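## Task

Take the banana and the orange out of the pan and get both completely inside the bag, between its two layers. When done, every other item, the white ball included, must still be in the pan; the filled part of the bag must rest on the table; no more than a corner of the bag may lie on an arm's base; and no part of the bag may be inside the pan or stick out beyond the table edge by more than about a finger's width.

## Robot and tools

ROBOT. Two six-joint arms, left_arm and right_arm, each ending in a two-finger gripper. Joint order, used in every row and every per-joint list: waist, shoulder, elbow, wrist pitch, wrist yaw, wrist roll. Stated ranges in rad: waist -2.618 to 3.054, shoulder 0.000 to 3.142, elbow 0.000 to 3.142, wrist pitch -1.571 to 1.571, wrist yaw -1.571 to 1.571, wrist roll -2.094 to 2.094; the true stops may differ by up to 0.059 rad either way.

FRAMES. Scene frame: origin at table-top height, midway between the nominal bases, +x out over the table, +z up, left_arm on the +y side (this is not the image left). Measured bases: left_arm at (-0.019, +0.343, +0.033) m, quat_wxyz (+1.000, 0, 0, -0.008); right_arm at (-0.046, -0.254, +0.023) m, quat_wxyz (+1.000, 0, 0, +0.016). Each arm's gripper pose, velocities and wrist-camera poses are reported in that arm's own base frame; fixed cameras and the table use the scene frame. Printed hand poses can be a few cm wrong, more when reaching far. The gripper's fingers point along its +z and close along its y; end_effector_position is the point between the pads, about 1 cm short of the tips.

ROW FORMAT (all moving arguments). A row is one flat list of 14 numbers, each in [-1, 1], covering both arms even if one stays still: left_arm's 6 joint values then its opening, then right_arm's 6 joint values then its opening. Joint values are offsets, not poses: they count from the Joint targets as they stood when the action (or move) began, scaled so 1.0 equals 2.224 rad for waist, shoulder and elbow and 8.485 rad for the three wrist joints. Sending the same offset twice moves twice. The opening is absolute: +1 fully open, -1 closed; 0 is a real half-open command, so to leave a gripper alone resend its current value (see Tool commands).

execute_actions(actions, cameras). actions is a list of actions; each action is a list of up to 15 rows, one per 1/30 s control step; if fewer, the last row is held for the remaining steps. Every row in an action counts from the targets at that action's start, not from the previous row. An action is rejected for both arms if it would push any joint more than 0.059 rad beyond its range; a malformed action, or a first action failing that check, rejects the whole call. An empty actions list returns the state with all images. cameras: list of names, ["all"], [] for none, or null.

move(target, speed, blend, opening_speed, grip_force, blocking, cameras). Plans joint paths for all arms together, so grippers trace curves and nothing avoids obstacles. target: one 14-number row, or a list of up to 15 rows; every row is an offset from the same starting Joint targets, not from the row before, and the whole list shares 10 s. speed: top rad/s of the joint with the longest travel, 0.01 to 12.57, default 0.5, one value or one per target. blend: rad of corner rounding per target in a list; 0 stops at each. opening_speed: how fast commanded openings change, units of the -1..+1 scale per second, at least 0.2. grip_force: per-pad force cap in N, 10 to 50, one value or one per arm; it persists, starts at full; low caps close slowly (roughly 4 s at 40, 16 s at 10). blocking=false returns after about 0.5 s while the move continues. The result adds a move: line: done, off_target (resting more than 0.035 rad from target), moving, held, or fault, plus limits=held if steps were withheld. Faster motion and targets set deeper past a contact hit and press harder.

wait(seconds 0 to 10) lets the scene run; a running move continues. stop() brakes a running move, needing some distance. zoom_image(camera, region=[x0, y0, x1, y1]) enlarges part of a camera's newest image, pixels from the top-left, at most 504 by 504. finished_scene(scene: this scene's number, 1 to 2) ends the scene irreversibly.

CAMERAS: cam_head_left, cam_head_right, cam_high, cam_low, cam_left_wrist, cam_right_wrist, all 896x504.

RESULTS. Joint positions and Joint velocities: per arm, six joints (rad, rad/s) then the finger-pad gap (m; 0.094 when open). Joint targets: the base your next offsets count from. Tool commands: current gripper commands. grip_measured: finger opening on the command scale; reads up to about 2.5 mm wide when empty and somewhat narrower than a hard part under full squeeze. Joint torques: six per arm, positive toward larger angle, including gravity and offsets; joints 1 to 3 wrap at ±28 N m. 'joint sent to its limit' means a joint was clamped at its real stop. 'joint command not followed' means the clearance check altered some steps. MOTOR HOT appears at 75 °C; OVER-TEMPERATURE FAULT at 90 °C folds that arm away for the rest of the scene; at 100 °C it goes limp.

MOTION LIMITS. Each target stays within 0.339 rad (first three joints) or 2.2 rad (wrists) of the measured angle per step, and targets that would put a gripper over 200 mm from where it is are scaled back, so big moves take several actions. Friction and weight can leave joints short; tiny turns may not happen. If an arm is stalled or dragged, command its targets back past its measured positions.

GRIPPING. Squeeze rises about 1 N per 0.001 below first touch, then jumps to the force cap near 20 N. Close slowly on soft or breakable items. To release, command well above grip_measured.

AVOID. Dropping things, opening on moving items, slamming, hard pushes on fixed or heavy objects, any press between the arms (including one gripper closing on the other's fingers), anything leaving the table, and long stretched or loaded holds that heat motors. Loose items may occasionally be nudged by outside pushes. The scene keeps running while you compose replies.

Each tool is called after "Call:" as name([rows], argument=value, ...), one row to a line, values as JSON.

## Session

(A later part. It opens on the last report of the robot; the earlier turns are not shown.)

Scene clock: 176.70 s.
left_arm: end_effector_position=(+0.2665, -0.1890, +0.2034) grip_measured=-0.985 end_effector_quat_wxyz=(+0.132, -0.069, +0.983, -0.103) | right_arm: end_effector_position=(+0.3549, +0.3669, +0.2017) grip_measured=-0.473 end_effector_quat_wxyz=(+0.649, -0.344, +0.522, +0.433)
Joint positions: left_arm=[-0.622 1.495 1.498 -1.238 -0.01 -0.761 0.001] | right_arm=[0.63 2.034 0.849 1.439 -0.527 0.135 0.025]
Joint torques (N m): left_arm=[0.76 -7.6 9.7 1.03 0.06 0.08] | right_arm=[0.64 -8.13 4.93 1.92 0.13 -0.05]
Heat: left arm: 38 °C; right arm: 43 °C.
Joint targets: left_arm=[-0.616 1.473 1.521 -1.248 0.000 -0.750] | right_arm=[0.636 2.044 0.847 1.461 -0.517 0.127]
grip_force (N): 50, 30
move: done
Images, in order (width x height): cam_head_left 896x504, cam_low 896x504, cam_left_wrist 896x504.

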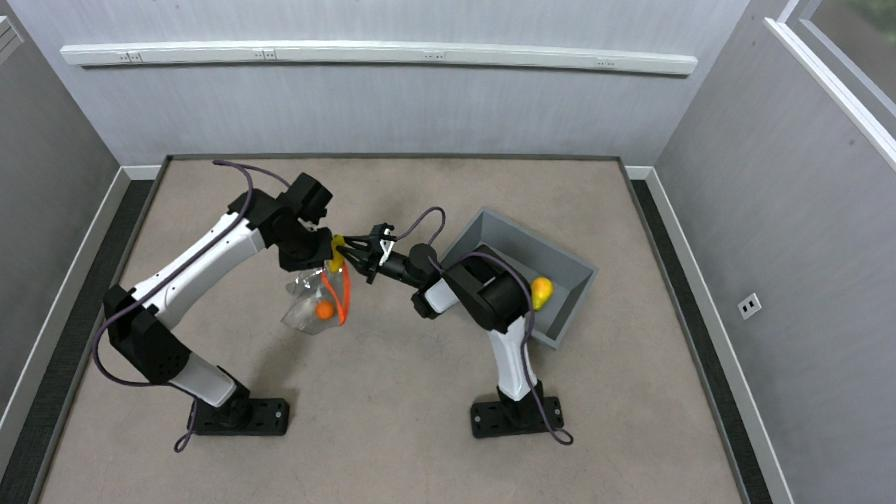

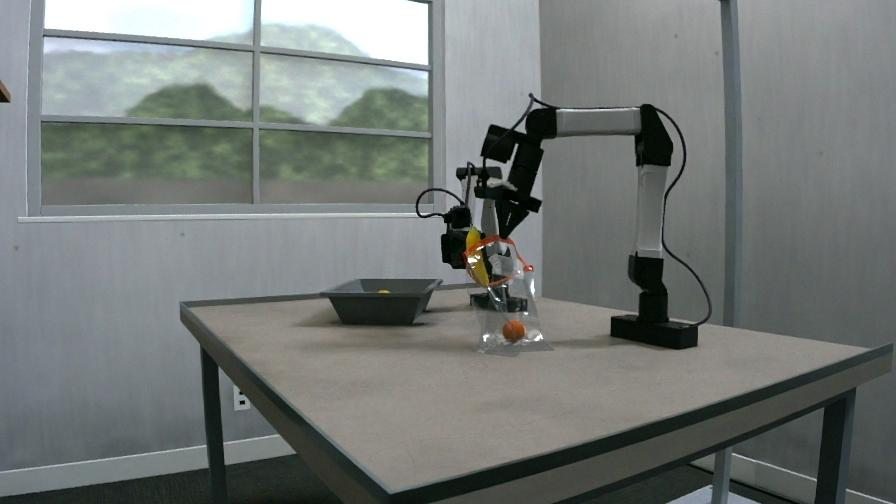

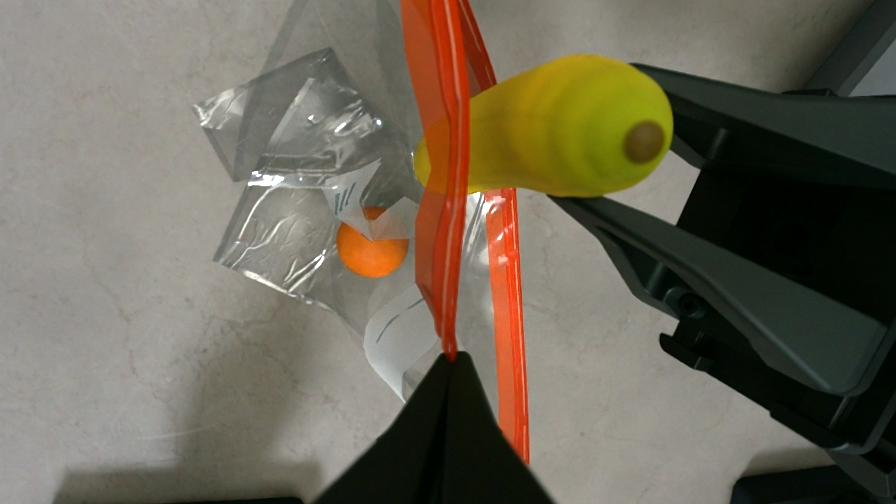

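Call:
move(target=[0,0,0,0,0,0,-1,0.0058,0.0072,-0.0036,-0.0136,0.0001,-0.0083,-0.48], speed=0.15, cameras=["cam_head_left","cam_left_wrist","cam_low"])

Call:
zoom_image(camera="cam_low", region=[420, 190, 590, 360])

Call:
zoom_image(camera="cam_head_left", region=[280, 180, 400, 350])

Scene clock: 179.47 s.
left_arm: end_effector_position=(+0.2665, -0.1890, +0.2034) grip_measured=-0.985 end_effector_quat_wxyz=(+0.132, -0.069, +0.983, -0.103) | right_arm: end_effector_position=(+0.3540, +0.3736, +0.1710) grip_measured=-0.473 end_effector_quat_wxyz=(+0.623, -0.368, +0.553, +0.412)
Joint positions: left_arm=[-0.622 1.495 1.498 -1.238 -0.01 -0.761 0.001] | right_arm=[0.642 2.048 0.843 1.341 -0.526 0.065 0.025]
Joint torques (N m): left_arm=[0.75 -7.56 9.69 1.03 0.07 0.07] | right_arm=[0.7 -8.01 4.78 1.85 0.1 -0.09]
Heat: left arm: 39 °C; right arm: 43 °C.
Joint targets: left_arm=[-0.616 1.473 1.521 -1.248 0.000 -0.750] | right_arm=[0.649 2.060 0.839 1.346 -0.516 0.057]
grip_force (N): 50, 30
move: done
Images, in order (width x height): cam_head_left 896x504, cam_low 896x504, cam_left_wrist 896x504.

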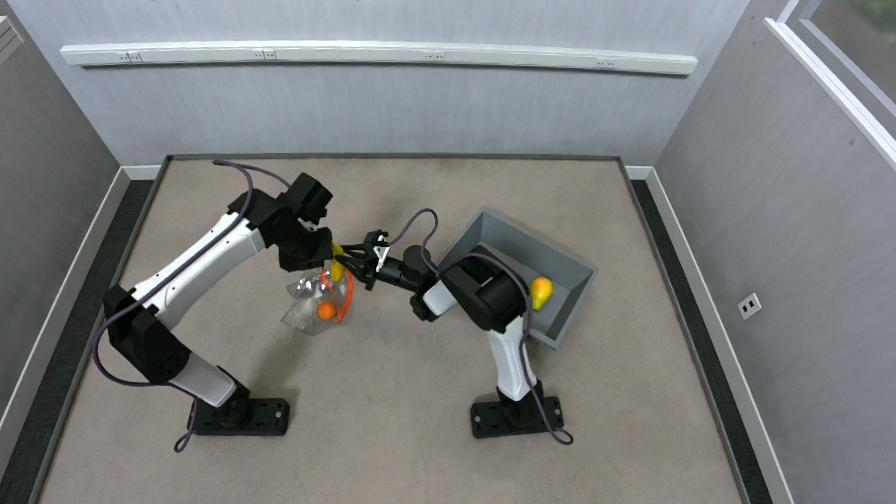

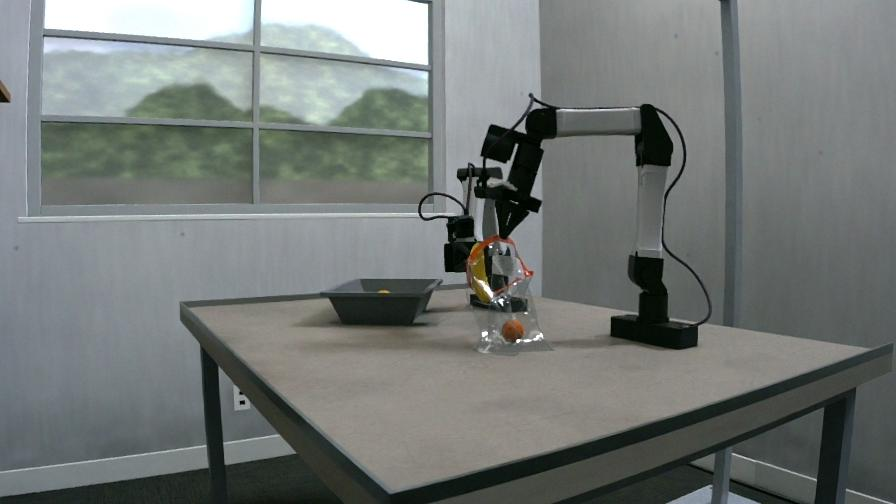

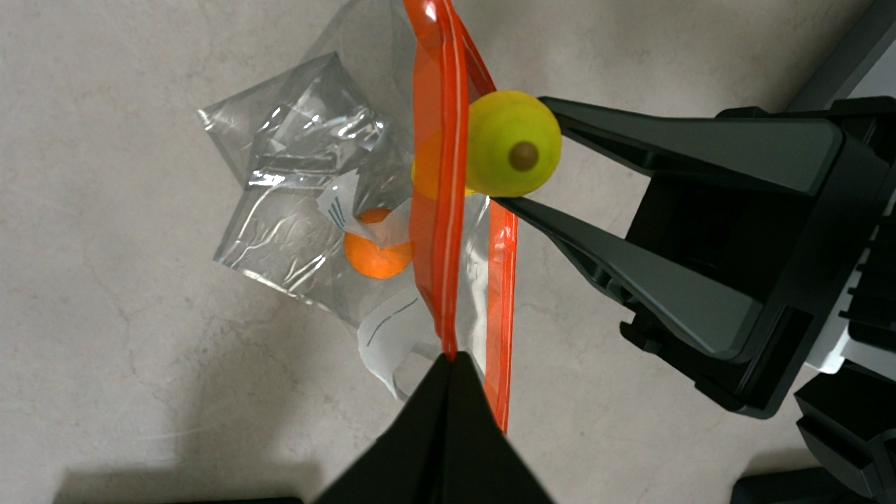

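Scaled by 2.965 from the camera's 896x504 image, which has a finer 1280x720 frame.

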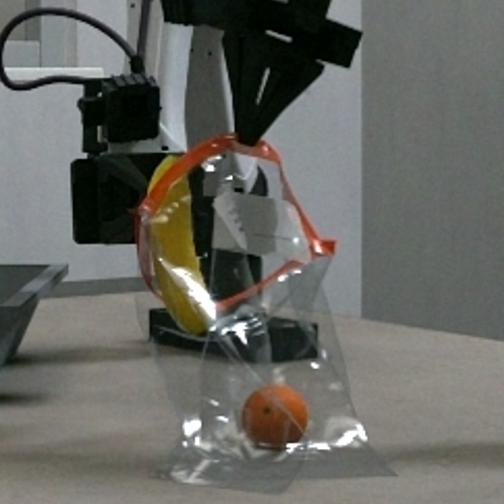

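Scaled by 2.965 from the camera's 896x504 image, which has a finer 1280x720 frame.

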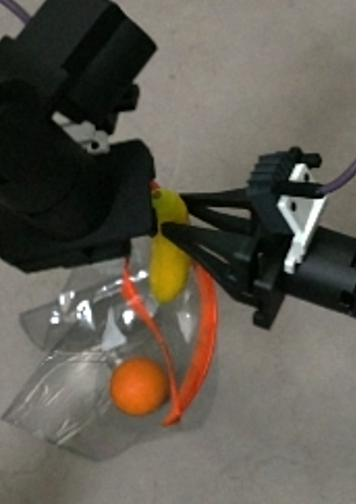

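Call:
move(target=[-0.0171,0.0180,0.0388,-0.0055,0,-0.0045,-1,0,0,0,0,0,0,-0.48], speed=0.1, cameras=["cam_head_left","cam_left_wrist","cam_low"])

Call:
zoom_image(camera="cam_low", region=[420, 190, 590, 360])

Call:
zoom_image(camera="cam_head_left", region=[280, 180, 400, 350])

Scene clock: 182.37 s.
left_arm: end_effector_position=(+0.2651, -0.1980, +0.2264) grip_measured=-0.985 end_effector_quat_wxyz=(+0.144, -0.065, +0.981, -0.117) | right_arm: end_effector_position=(+0.3540, +0.3736, +0.1709) grip_measured=-0.473 end_effector_quat_wxyz=(+0.623, -0.369, +0.553, +0.412)
Joint positions: left_arm=[-0.647 1.501 1.585 -1.283 -0.01 -0.777 0.001] | right_arm=[0.642 2.048 0.843 1.341 -0.526 0.064 0.025]
Joint torques (N m): left_arm=[-0.32 -4.85 9.55 1.1 0.06 -0.13] | right_arm=[0.72 -8.01 4.79 1.83 0.1 -0.05]
Heat: left arm: 39 °C; right arm: 42 °C.
Joint targets: left_arm=[-0.653 1.513 1.608 -1.295 0.000 -0.788] | right_arm=[0.649 2.060 0.839 1.346 -0.516 0.057]
grip_force (N): 50, 30
move: done
Images, in order (width x height): cam_head_left 896x504, cam_low 896x504, cam_left_wrist 896x504.

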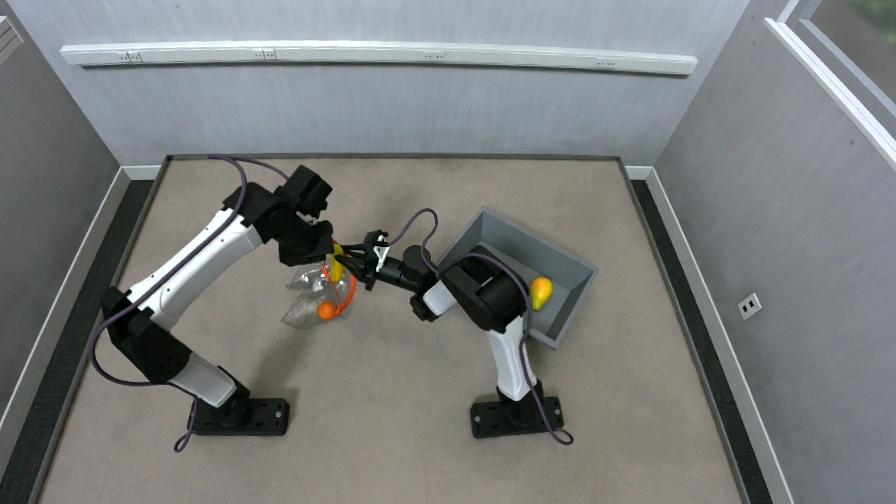

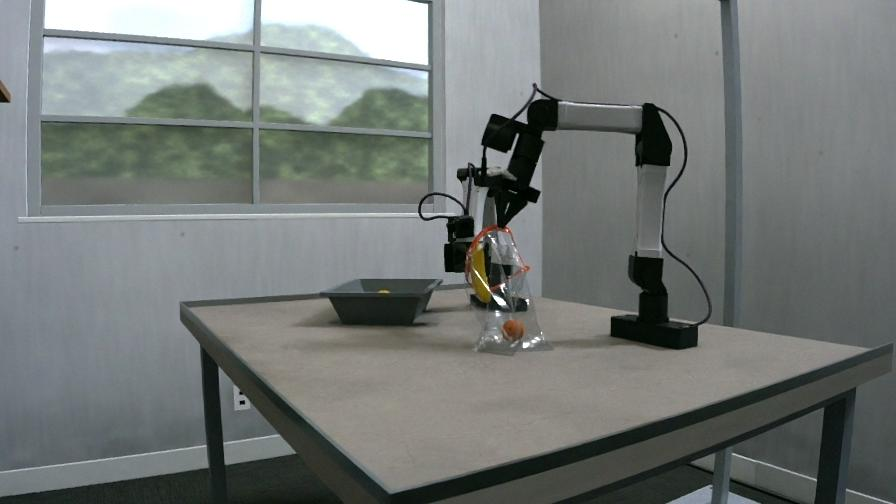

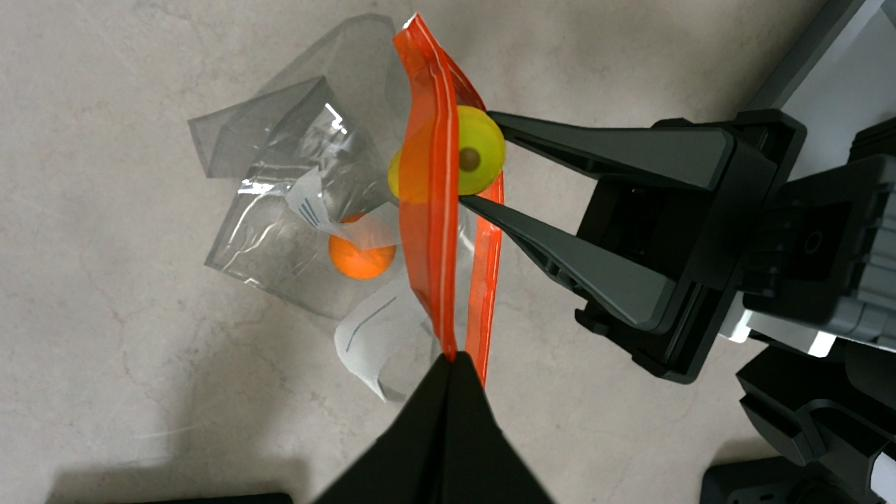

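Scaled by 2.965 from the camera's 896x504 image, which has a finer 1280x720 frame.

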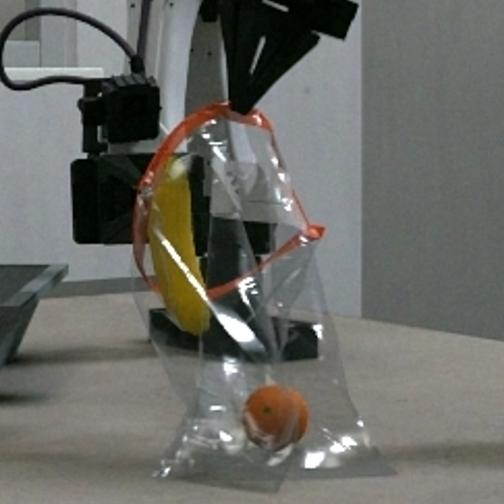

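Scaled by 2.965 from the camera's 896x504 image, which has a finer 1280x720 frame.

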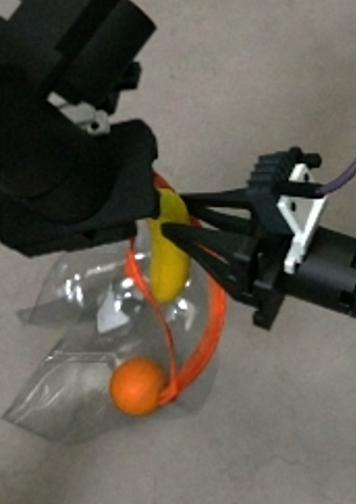

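Call:
move(target=[0,0,0,0,0,0,-1,0,0,0,0,0,0,-0.15], opening_speed=0.6, cameras=["cam_head_left","cam_left_wrist","cam_low"])

Call:
zoom_image(camera="cam_low", region=[420, 190, 590, 360])

Call:
zoom_image(camera="cam_head_left", region=[280, 180, 400, 350])

Scene clock: 183.63 s.
left_arm: end_effector_position=(+0.2650, -0.1978, +0.2263) grip_measured=-0.985 end_effector_quat_wxyz=(+0.143, -0.065, +0.981, -0.117) | right_arm: end_effector_position=(+0.3540, +0.3736, +0.1709) grip_measured=-0.151 end_effector_quat_wxyz=(+0.623, -0.369, +0.553, +0.412)
Joint positions: left_arm=[-0.647 1.501 1.585 -1.284 -0.01 -0.777 0.001] | right_arm=[0.642 2.048 0.843 1.341 -0.526 0.064 0.04]
Joint torques (N m): left_arm=[-0.29 -4.81 9.59 1.1 0.05 -0.14] | right_arm=[0.72 -8.01 4.79 1.83 0.1 -0.05]
Heat: left arm: 38 °C; right arm: 42 °C.
Joint targets: left_arm=[-0.653 1.513 1.608 -1.295 0.000 -0.788] | right_arm=[0.649 2.060 0.839 1.346 -0.516 0.057]
grip_force (N): 50, 30
move: done
Images, in order (width x height): cam_head_left 896x504, cam_low 896x504, cam_left_wrist 896x504.

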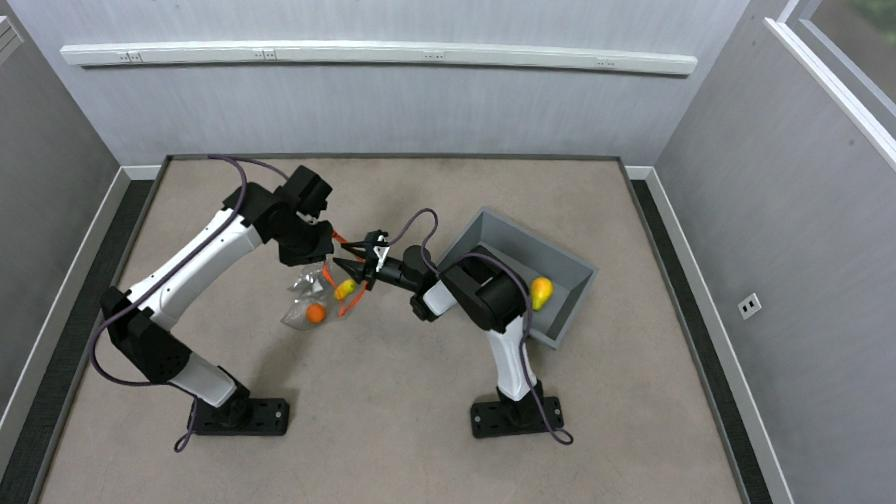

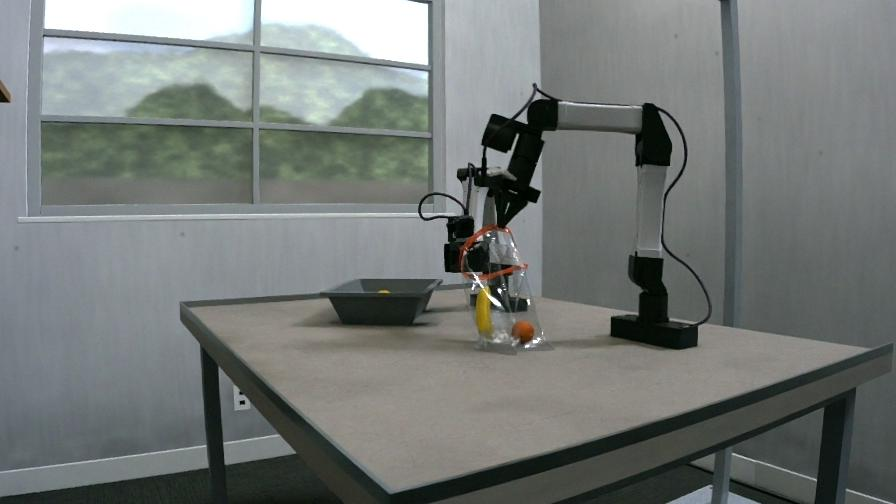

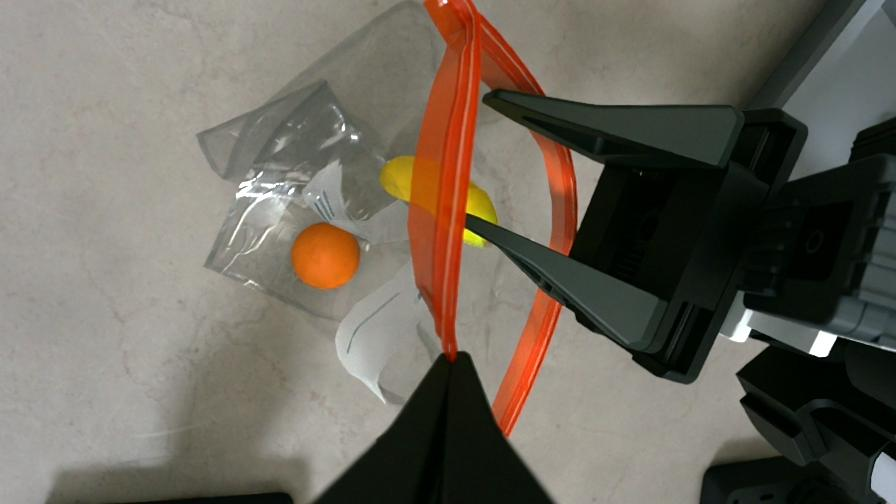

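Scaled by 2.965 from the camera's 896x504 image, which has a finer 1280x720 frame.

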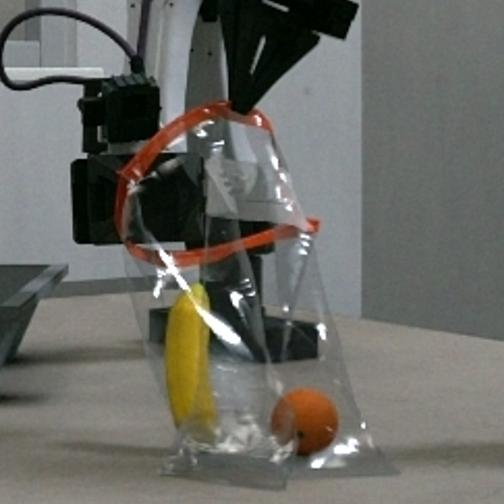

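Scaled by 2.965 from the camera's 896x504 image, which has a finer 1280x720 frame.

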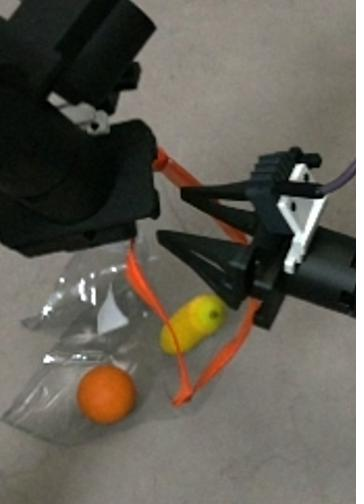

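Call:
move([
  [0,0,0,0,0,0,-1,-0.0805,-0.1383,-0.1518,0.0041,-0.0210,0.0031,-0.15],
  [0,0,0,0,0,0,-1,-0.1668,-0.3186,-0.1135,-0.0065,-0.0355,0.0404,-0.15],
], speed=[0.3,0.7], blend=0.05, cameras=["cam_head_left","cam_left_wrist","cam_low"])

Call:
zoom_image(camera="cam_low", region=[420, 190, 590, 360])

Call:
zoom_image(camera="cam_head_left", region=[260, 180, 400, 350])

Scene clock: 186.63 s.
left_arm: end_effector_position=(+0.2650, -0.1978, +0.2263) grip_measured=-0.985 end_effector_quat_wxyz=(+0.143, -0.065, +0.981, -0.117) | right_arm: end_effector_position=(+0.3015, +0.2194, +0.3307) grip_measured=-0.151 end_effector_quat_wxyz=(+0.678, -0.312, +0.489, +0.452)
Joint positions: left_arm=[-0.647 1.501 1.585 -1.284 -0.01 -0.777 0.001] | right_arm=[0.285 1.364 0.568 1.29 -0.808 0.391 0.04]
Joint torques (N m): left_arm=[-0.32 -4.81 9.52 1.11 0.05 -0.13] | right_arm=[-0.64 -5.49 8.17 1.37 0.04 0.11]
Heat: left arm: 38 °C; right arm: 42 °C.
Joint targets: left_arm=[-0.653 1.513 1.608 -1.295 0.000 -0.788] | right_arm=[0.278 1.351 0.587 1.291 -0.817 0.399]
grip_force (N): 50, 30
move: done
Images, in order (width x height): cam_head_left 896x504, cam_low 896x504, cam_left_wrist 896x504.

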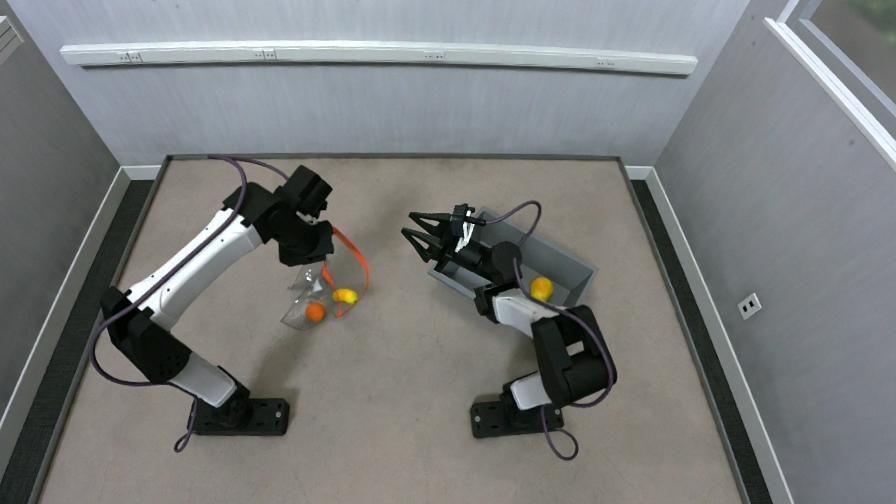

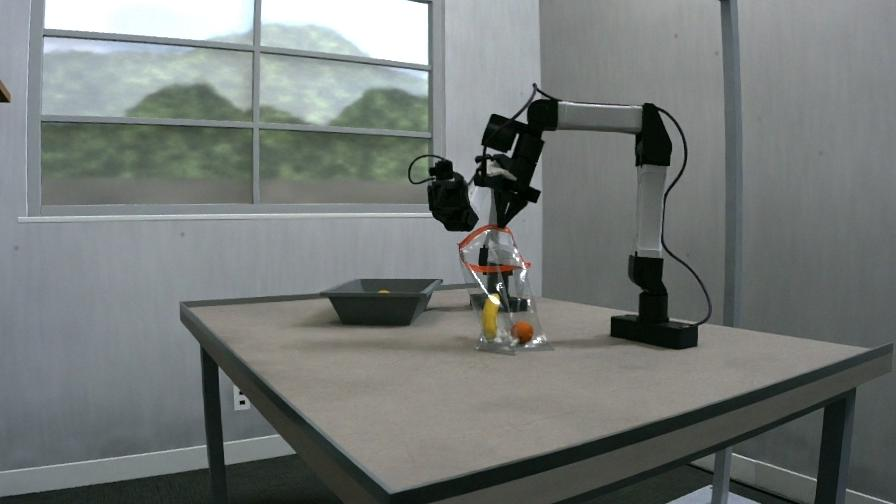

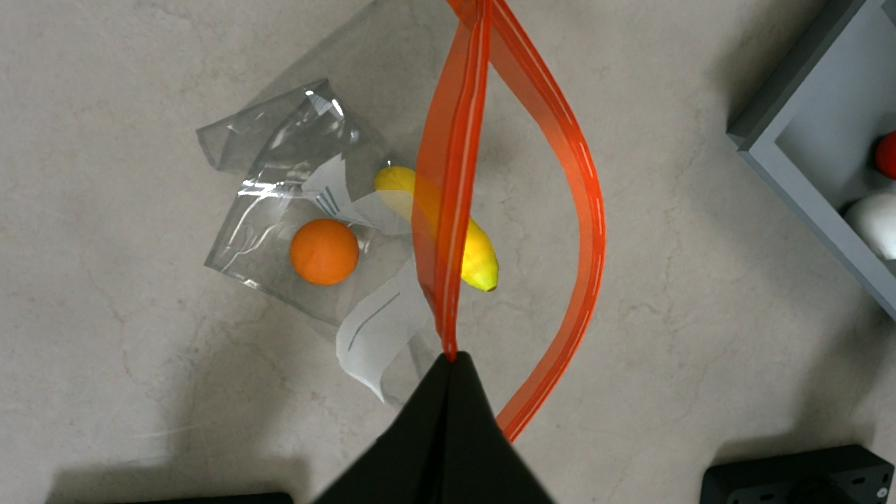

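Scaled by 2.965 from the camera's 896x504 image, which has a finer 1280x720 frame.

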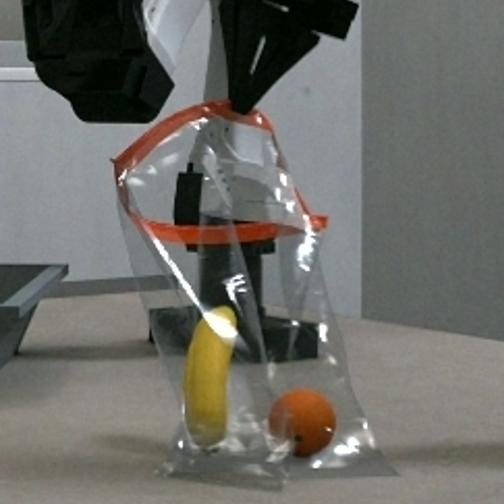

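Scaled by 2.965 from the camera's 896x504 image, which has a finer 1280x720 frame.

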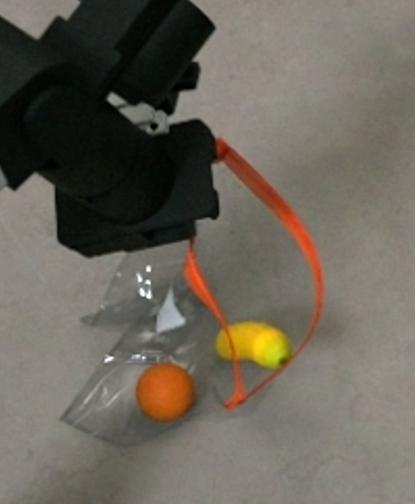

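Call:
move([
  [0.0171,0.0193,0.0985,-0.0207,0,0.0045,-1,0,0,0,0,0,0,-0.15],
  [0.1475,-0.0890,0.0184,-0.0164,0,0.0387,-1,0,0,0,0,0,0,-0.15],
], speed=0.25, blend=0.05, cameras=["cam_head_left","cam_left_wrist","cam_low"])

Call:
zoom_image(camera="cam_low", region=[420, 190, 620, 390])

Call:
zoom_image(camera="cam_head_left", region=[240, 180, 400, 350])

Scene clock: 190.63 s.
left_arm: end_effector_position=(+0.2636, -0.0885, +0.2837) grip_measured=-0.985 end_effector_quat_wxyz=(+0.211, -0.070, +0.971, -0.084) | right_arm: end_effector_position=(+0.3015, +0.2194, +0.3306) grip_measured=-0.151 end_effector_quat_wxyz=(+0.677, -0.312, +0.489, +0.452)
Joint positions: left_arm=[-0.331 1.328 1.66 -1.446 -0.01 -0.472 0.001] | right_arm=[0.285 1.364 0.568 1.29 -0.809 0.392 0.04]
Joint torques (N m): left_arm=[0.64 -4.74 5.7 1.56 0.08 0.09] | right_arm=[-0.62 -5.49 8.16 1.39 0.06 0.12]
Heat: left arm: 38 °C; right arm: 41 °C.
Joint targets: left_arm=[-0.325 1.316 1.649 -1.434 0.000 -0.460] | right_arm=[0.278 1.351 0.587 1.291 -0.817 0.399]
grip_force (N): 50, 30
move: done
Images, in order (width x height): cam_head_left 896x504, cam_low 896x504, cam_left_wrist 896x504.

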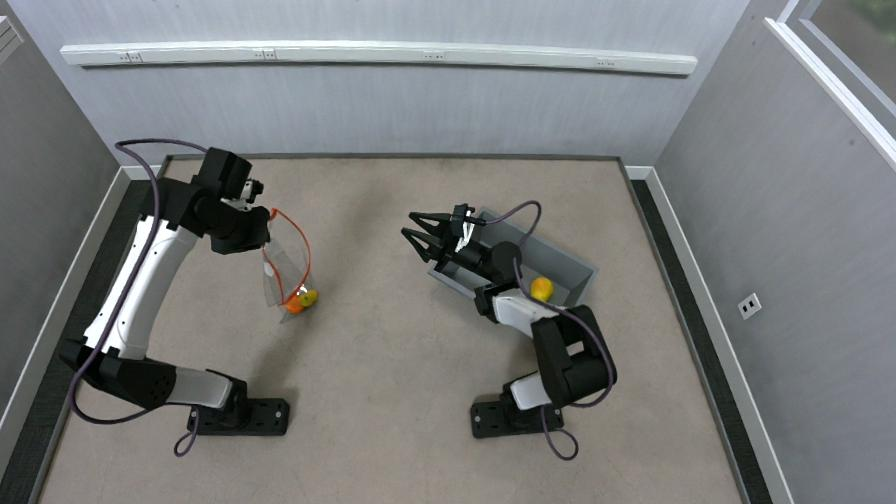

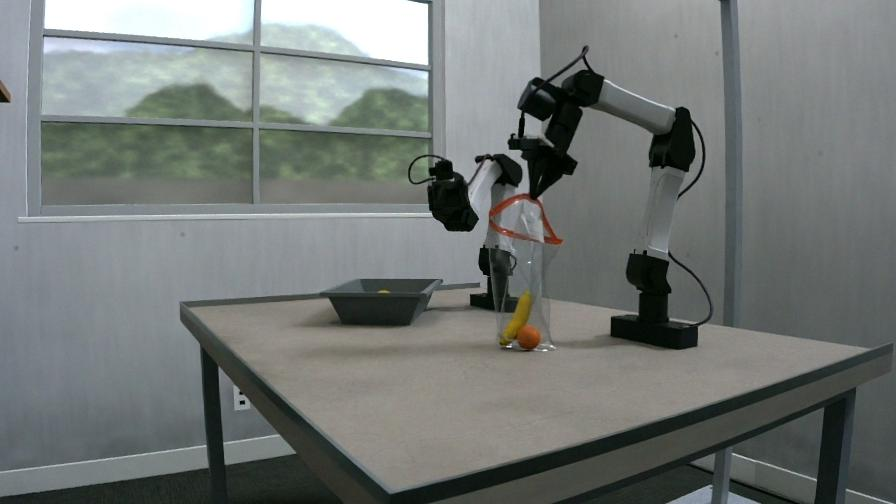

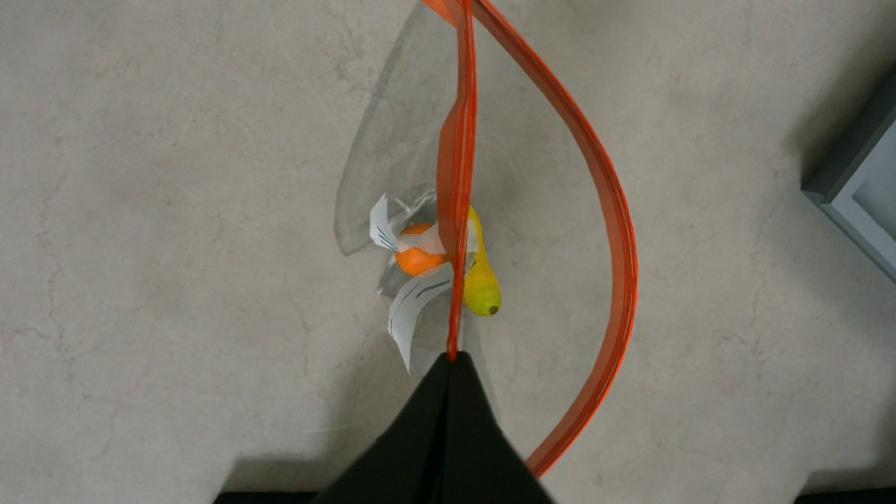

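Scaled by 2.520 from the camera's 896x504 image, which has a finer 1280x720 frame.

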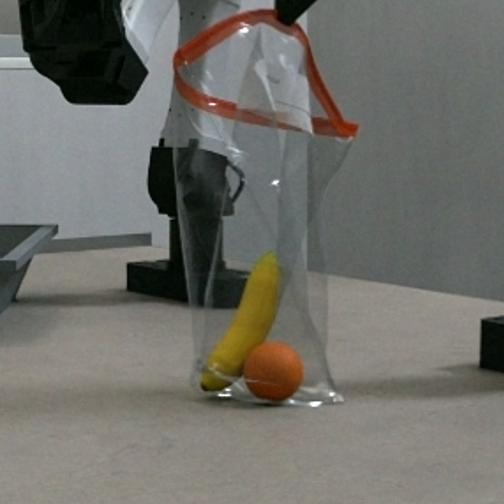

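Scaled by 2.965 from the camera's 896x504 image, which has a finer 1280x720 frame.

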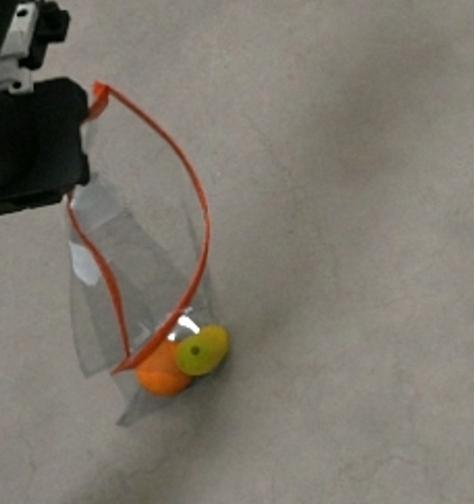

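Call:
move([
  [0,-0.0378,-0.1174,0.0210,0,0,-1,0,0,0,0,0,0,-0.15],
  [-0.1308,0.0708,-0.0574,0.0219,0,-0.0342,-1,0,0,0,0,0,0,-0.15],
], speed=[0.2,0.2], blend=0.02, cameras=["cam_head_left","cam_left_wrist","cam_low"])

Call:
zoom_image(camera="cam_low", region=[420, 190, 620, 390])

Call:
zoom_image(camera="cam_head_left", region=[240, 180, 400, 350])

Scene clock: 194.43 s.
left_arm: end_effector_position=(+0.2622, -0.1818, +0.2110) grip_measured=-0.985 end_effector_quat_wxyz=(+0.138, -0.063, +0.983, -0.104) | right_arm: end_effector_position=(+0.3015, +0.2194, +0.3306) grip_measured=-0.151 end_effector_quat_wxyz=(+0.677, -0.312, +0.489, +0.452)
Joint positions: left_arm=[-0.612 1.463 1.497 -1.256 -0.01 -0.738 0.001] | right_arm=[0.285 1.364 0.568 1.29 -0.809 0.392 0.04]
Joint torques (N m): left_arm=[-0.16 -4.79 9.81 1.27 0.05 -0.13] | right_arm=[-0.64 -5.48 8.17 1.39 0.06 0.12]
Heat: left arm: 37 °C; right arm: 40 °C.
Joint targets: left_arm=[-0.616 1.473 1.521 -1.248 0.000 -0.750] | right_arm=[0.278 1.351 0.587 1.291 -0.817 0.399]
grip_force (N): 50, 30
move: done
Images, in order (width x height): cam_head_left 896x504, cam_low 896x504, cam_left_wrist 896x504.

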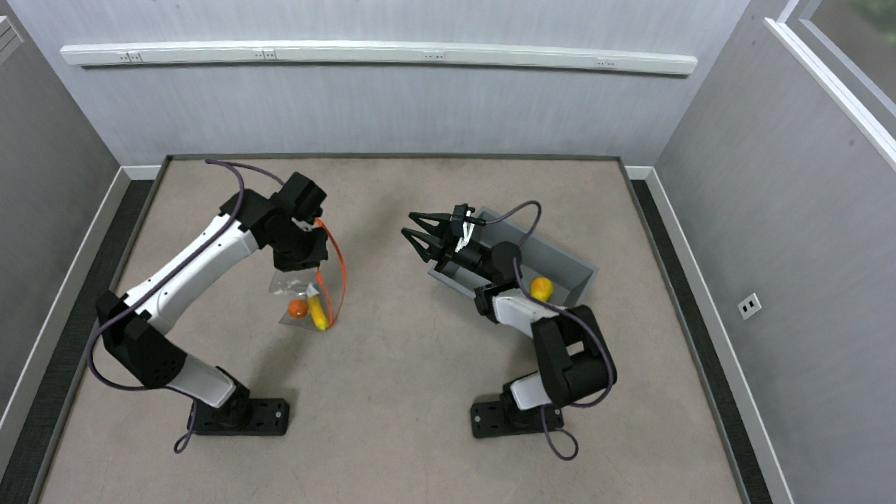

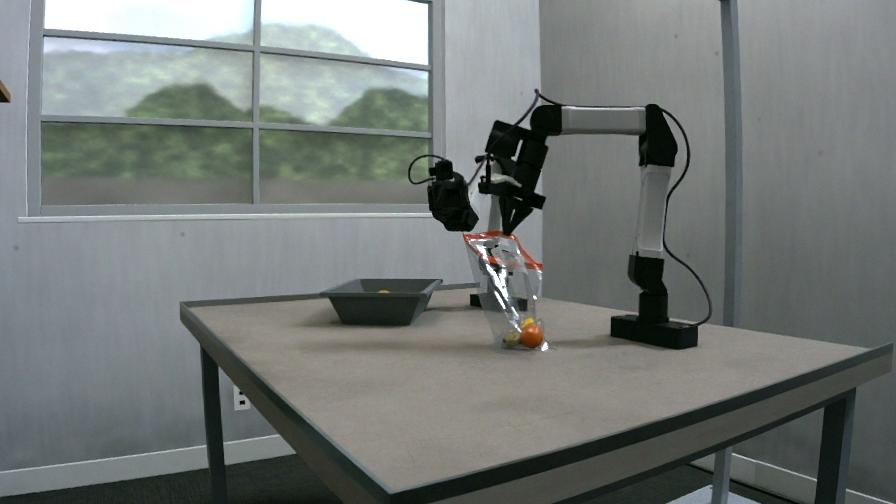

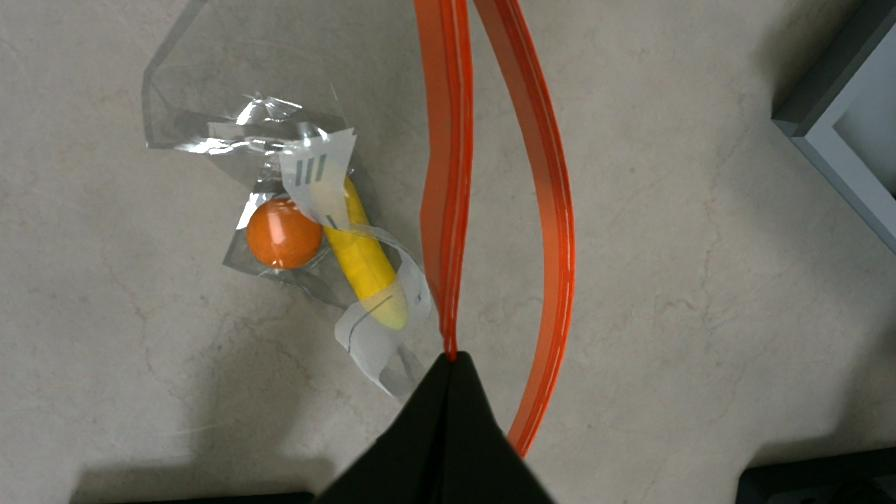

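Scaled by 2.520 from the camera's 896x504 image, which has a finer 1280x720 frame.

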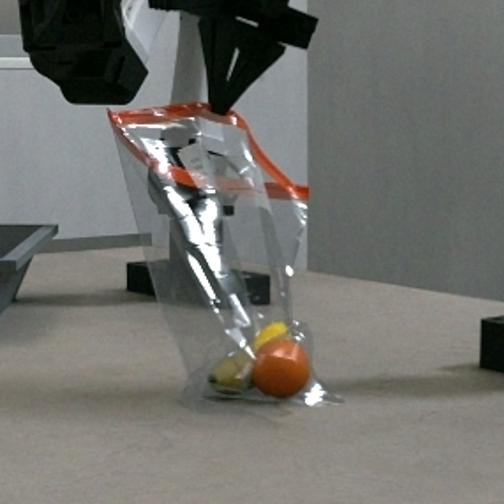

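Scaled by 2.965 from the camera's 896x504 image, which has a finer 1280x720 frame.

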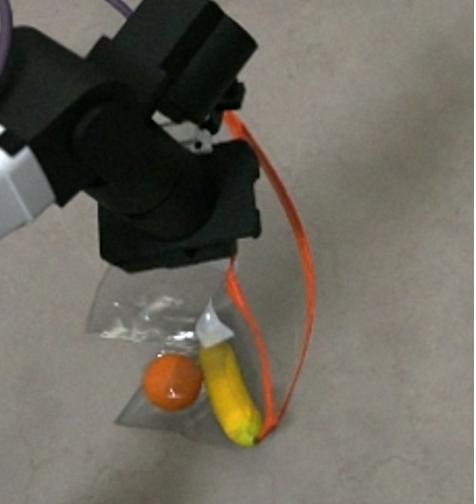

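Call:
move([
  [-0.0612,0.0472,-0.0459,0.0244,0,-0.0161,-1,0,0,0,0,0,0,-0.15],
  [-0.1016,0.1088,-0.0472,0.0409,0,-0.0266,-1,0,0,0,0,0,0,-0.15],
], speed=[0.12,0.12], blend=0.02, cameras=["cam_head_left","cam_left_wrist","cam_low"])

Call:
zoom_image(camera="cam_low", region=[420, 190, 620, 390])

Call:
zoom_image(camera="cam_head_left", region=[240, 180, 400, 350])

Scene clock: 213.27 s.
left_arm: end_effector_position=(+0.2694, -0.2958, +0.1374) grip_measured=-0.985 end_effector_quat_wxyz=(+0.123, -0.063, +0.979, -0.147) | right_arm: end_effector_position=(+0.3015, +0.2194, +0.3306) grip_measured=-0.151 end_effector_quat_wxyz=(+0.677, -0.312, +0.489, +0.452)
Joint positions: left_arm=[-0.836 1.701 1.429 -0.912 -0.01 -0.964 0.001] | right_arm=[0.285 1.364 0.568 1.29 -0.809 0.392 0.04]
Joint torques (N m): left_arm=[-0.24 -6.97 6.5 1.36 0.04 -0.12] | right_arm=[-0.65 -5.48 8.17 1.39 0.06 0.12]
Heat: left arm: 38 °C; right arm: 38 °C.
Joint targets: left_arm=[-0.842 1.715 1.416 -0.901 0.000 -0.976] | right_arm=[0.278 1.351 0.587 1.291 -0.817 0.399]
grip_force (N): 50, 30
move: done
Images, in order (width x height): cam_head_left 896x504, cam_low 896x504, cam_left_wrist 896x504.

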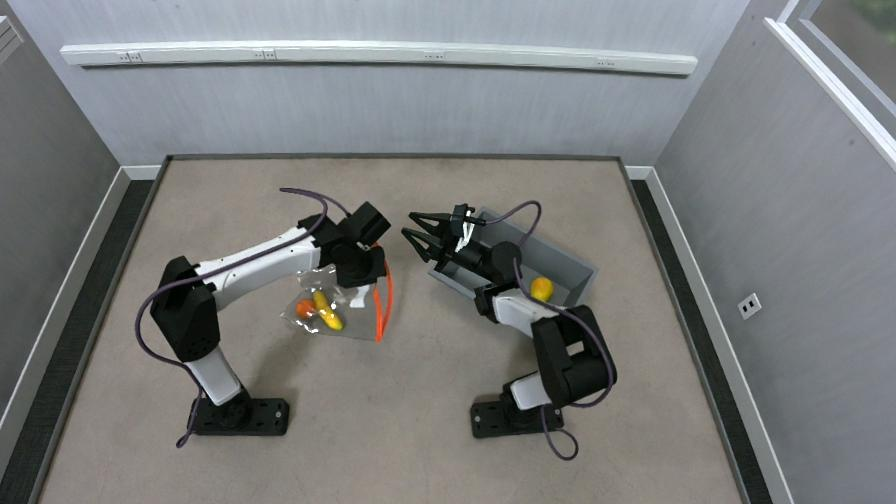

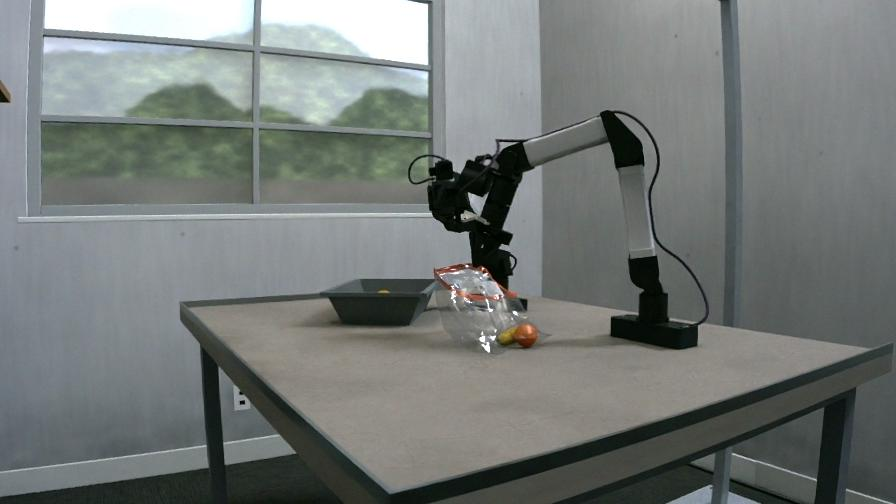

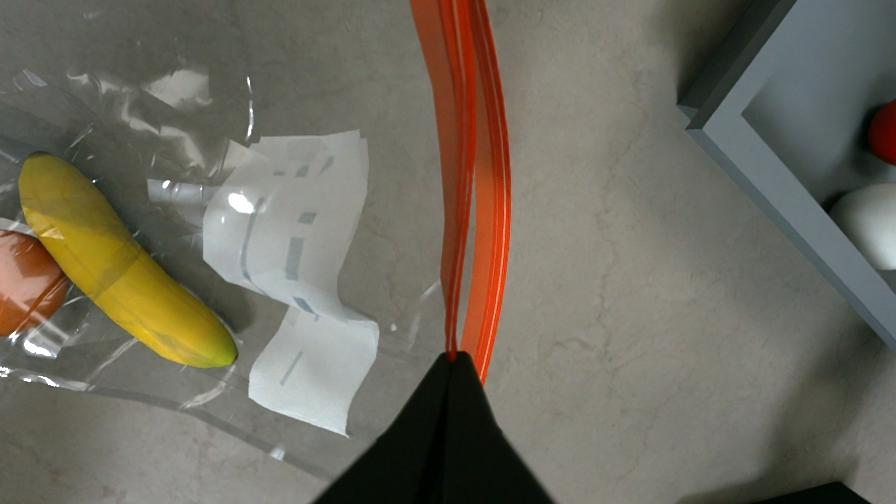

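Scaled by 2.520 from the camera's 896x504 image, which has a finer 1280x720 frame.

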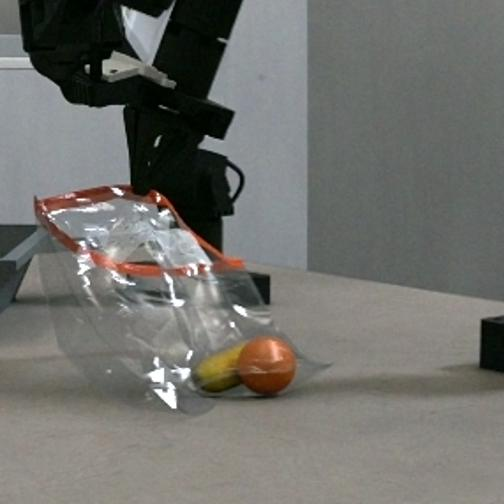

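Scaled by 2.965 from the camera's 896x504 image, which has a finer 1280x720 frame.

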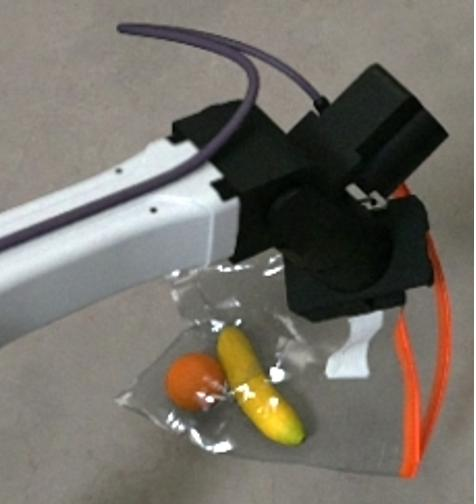

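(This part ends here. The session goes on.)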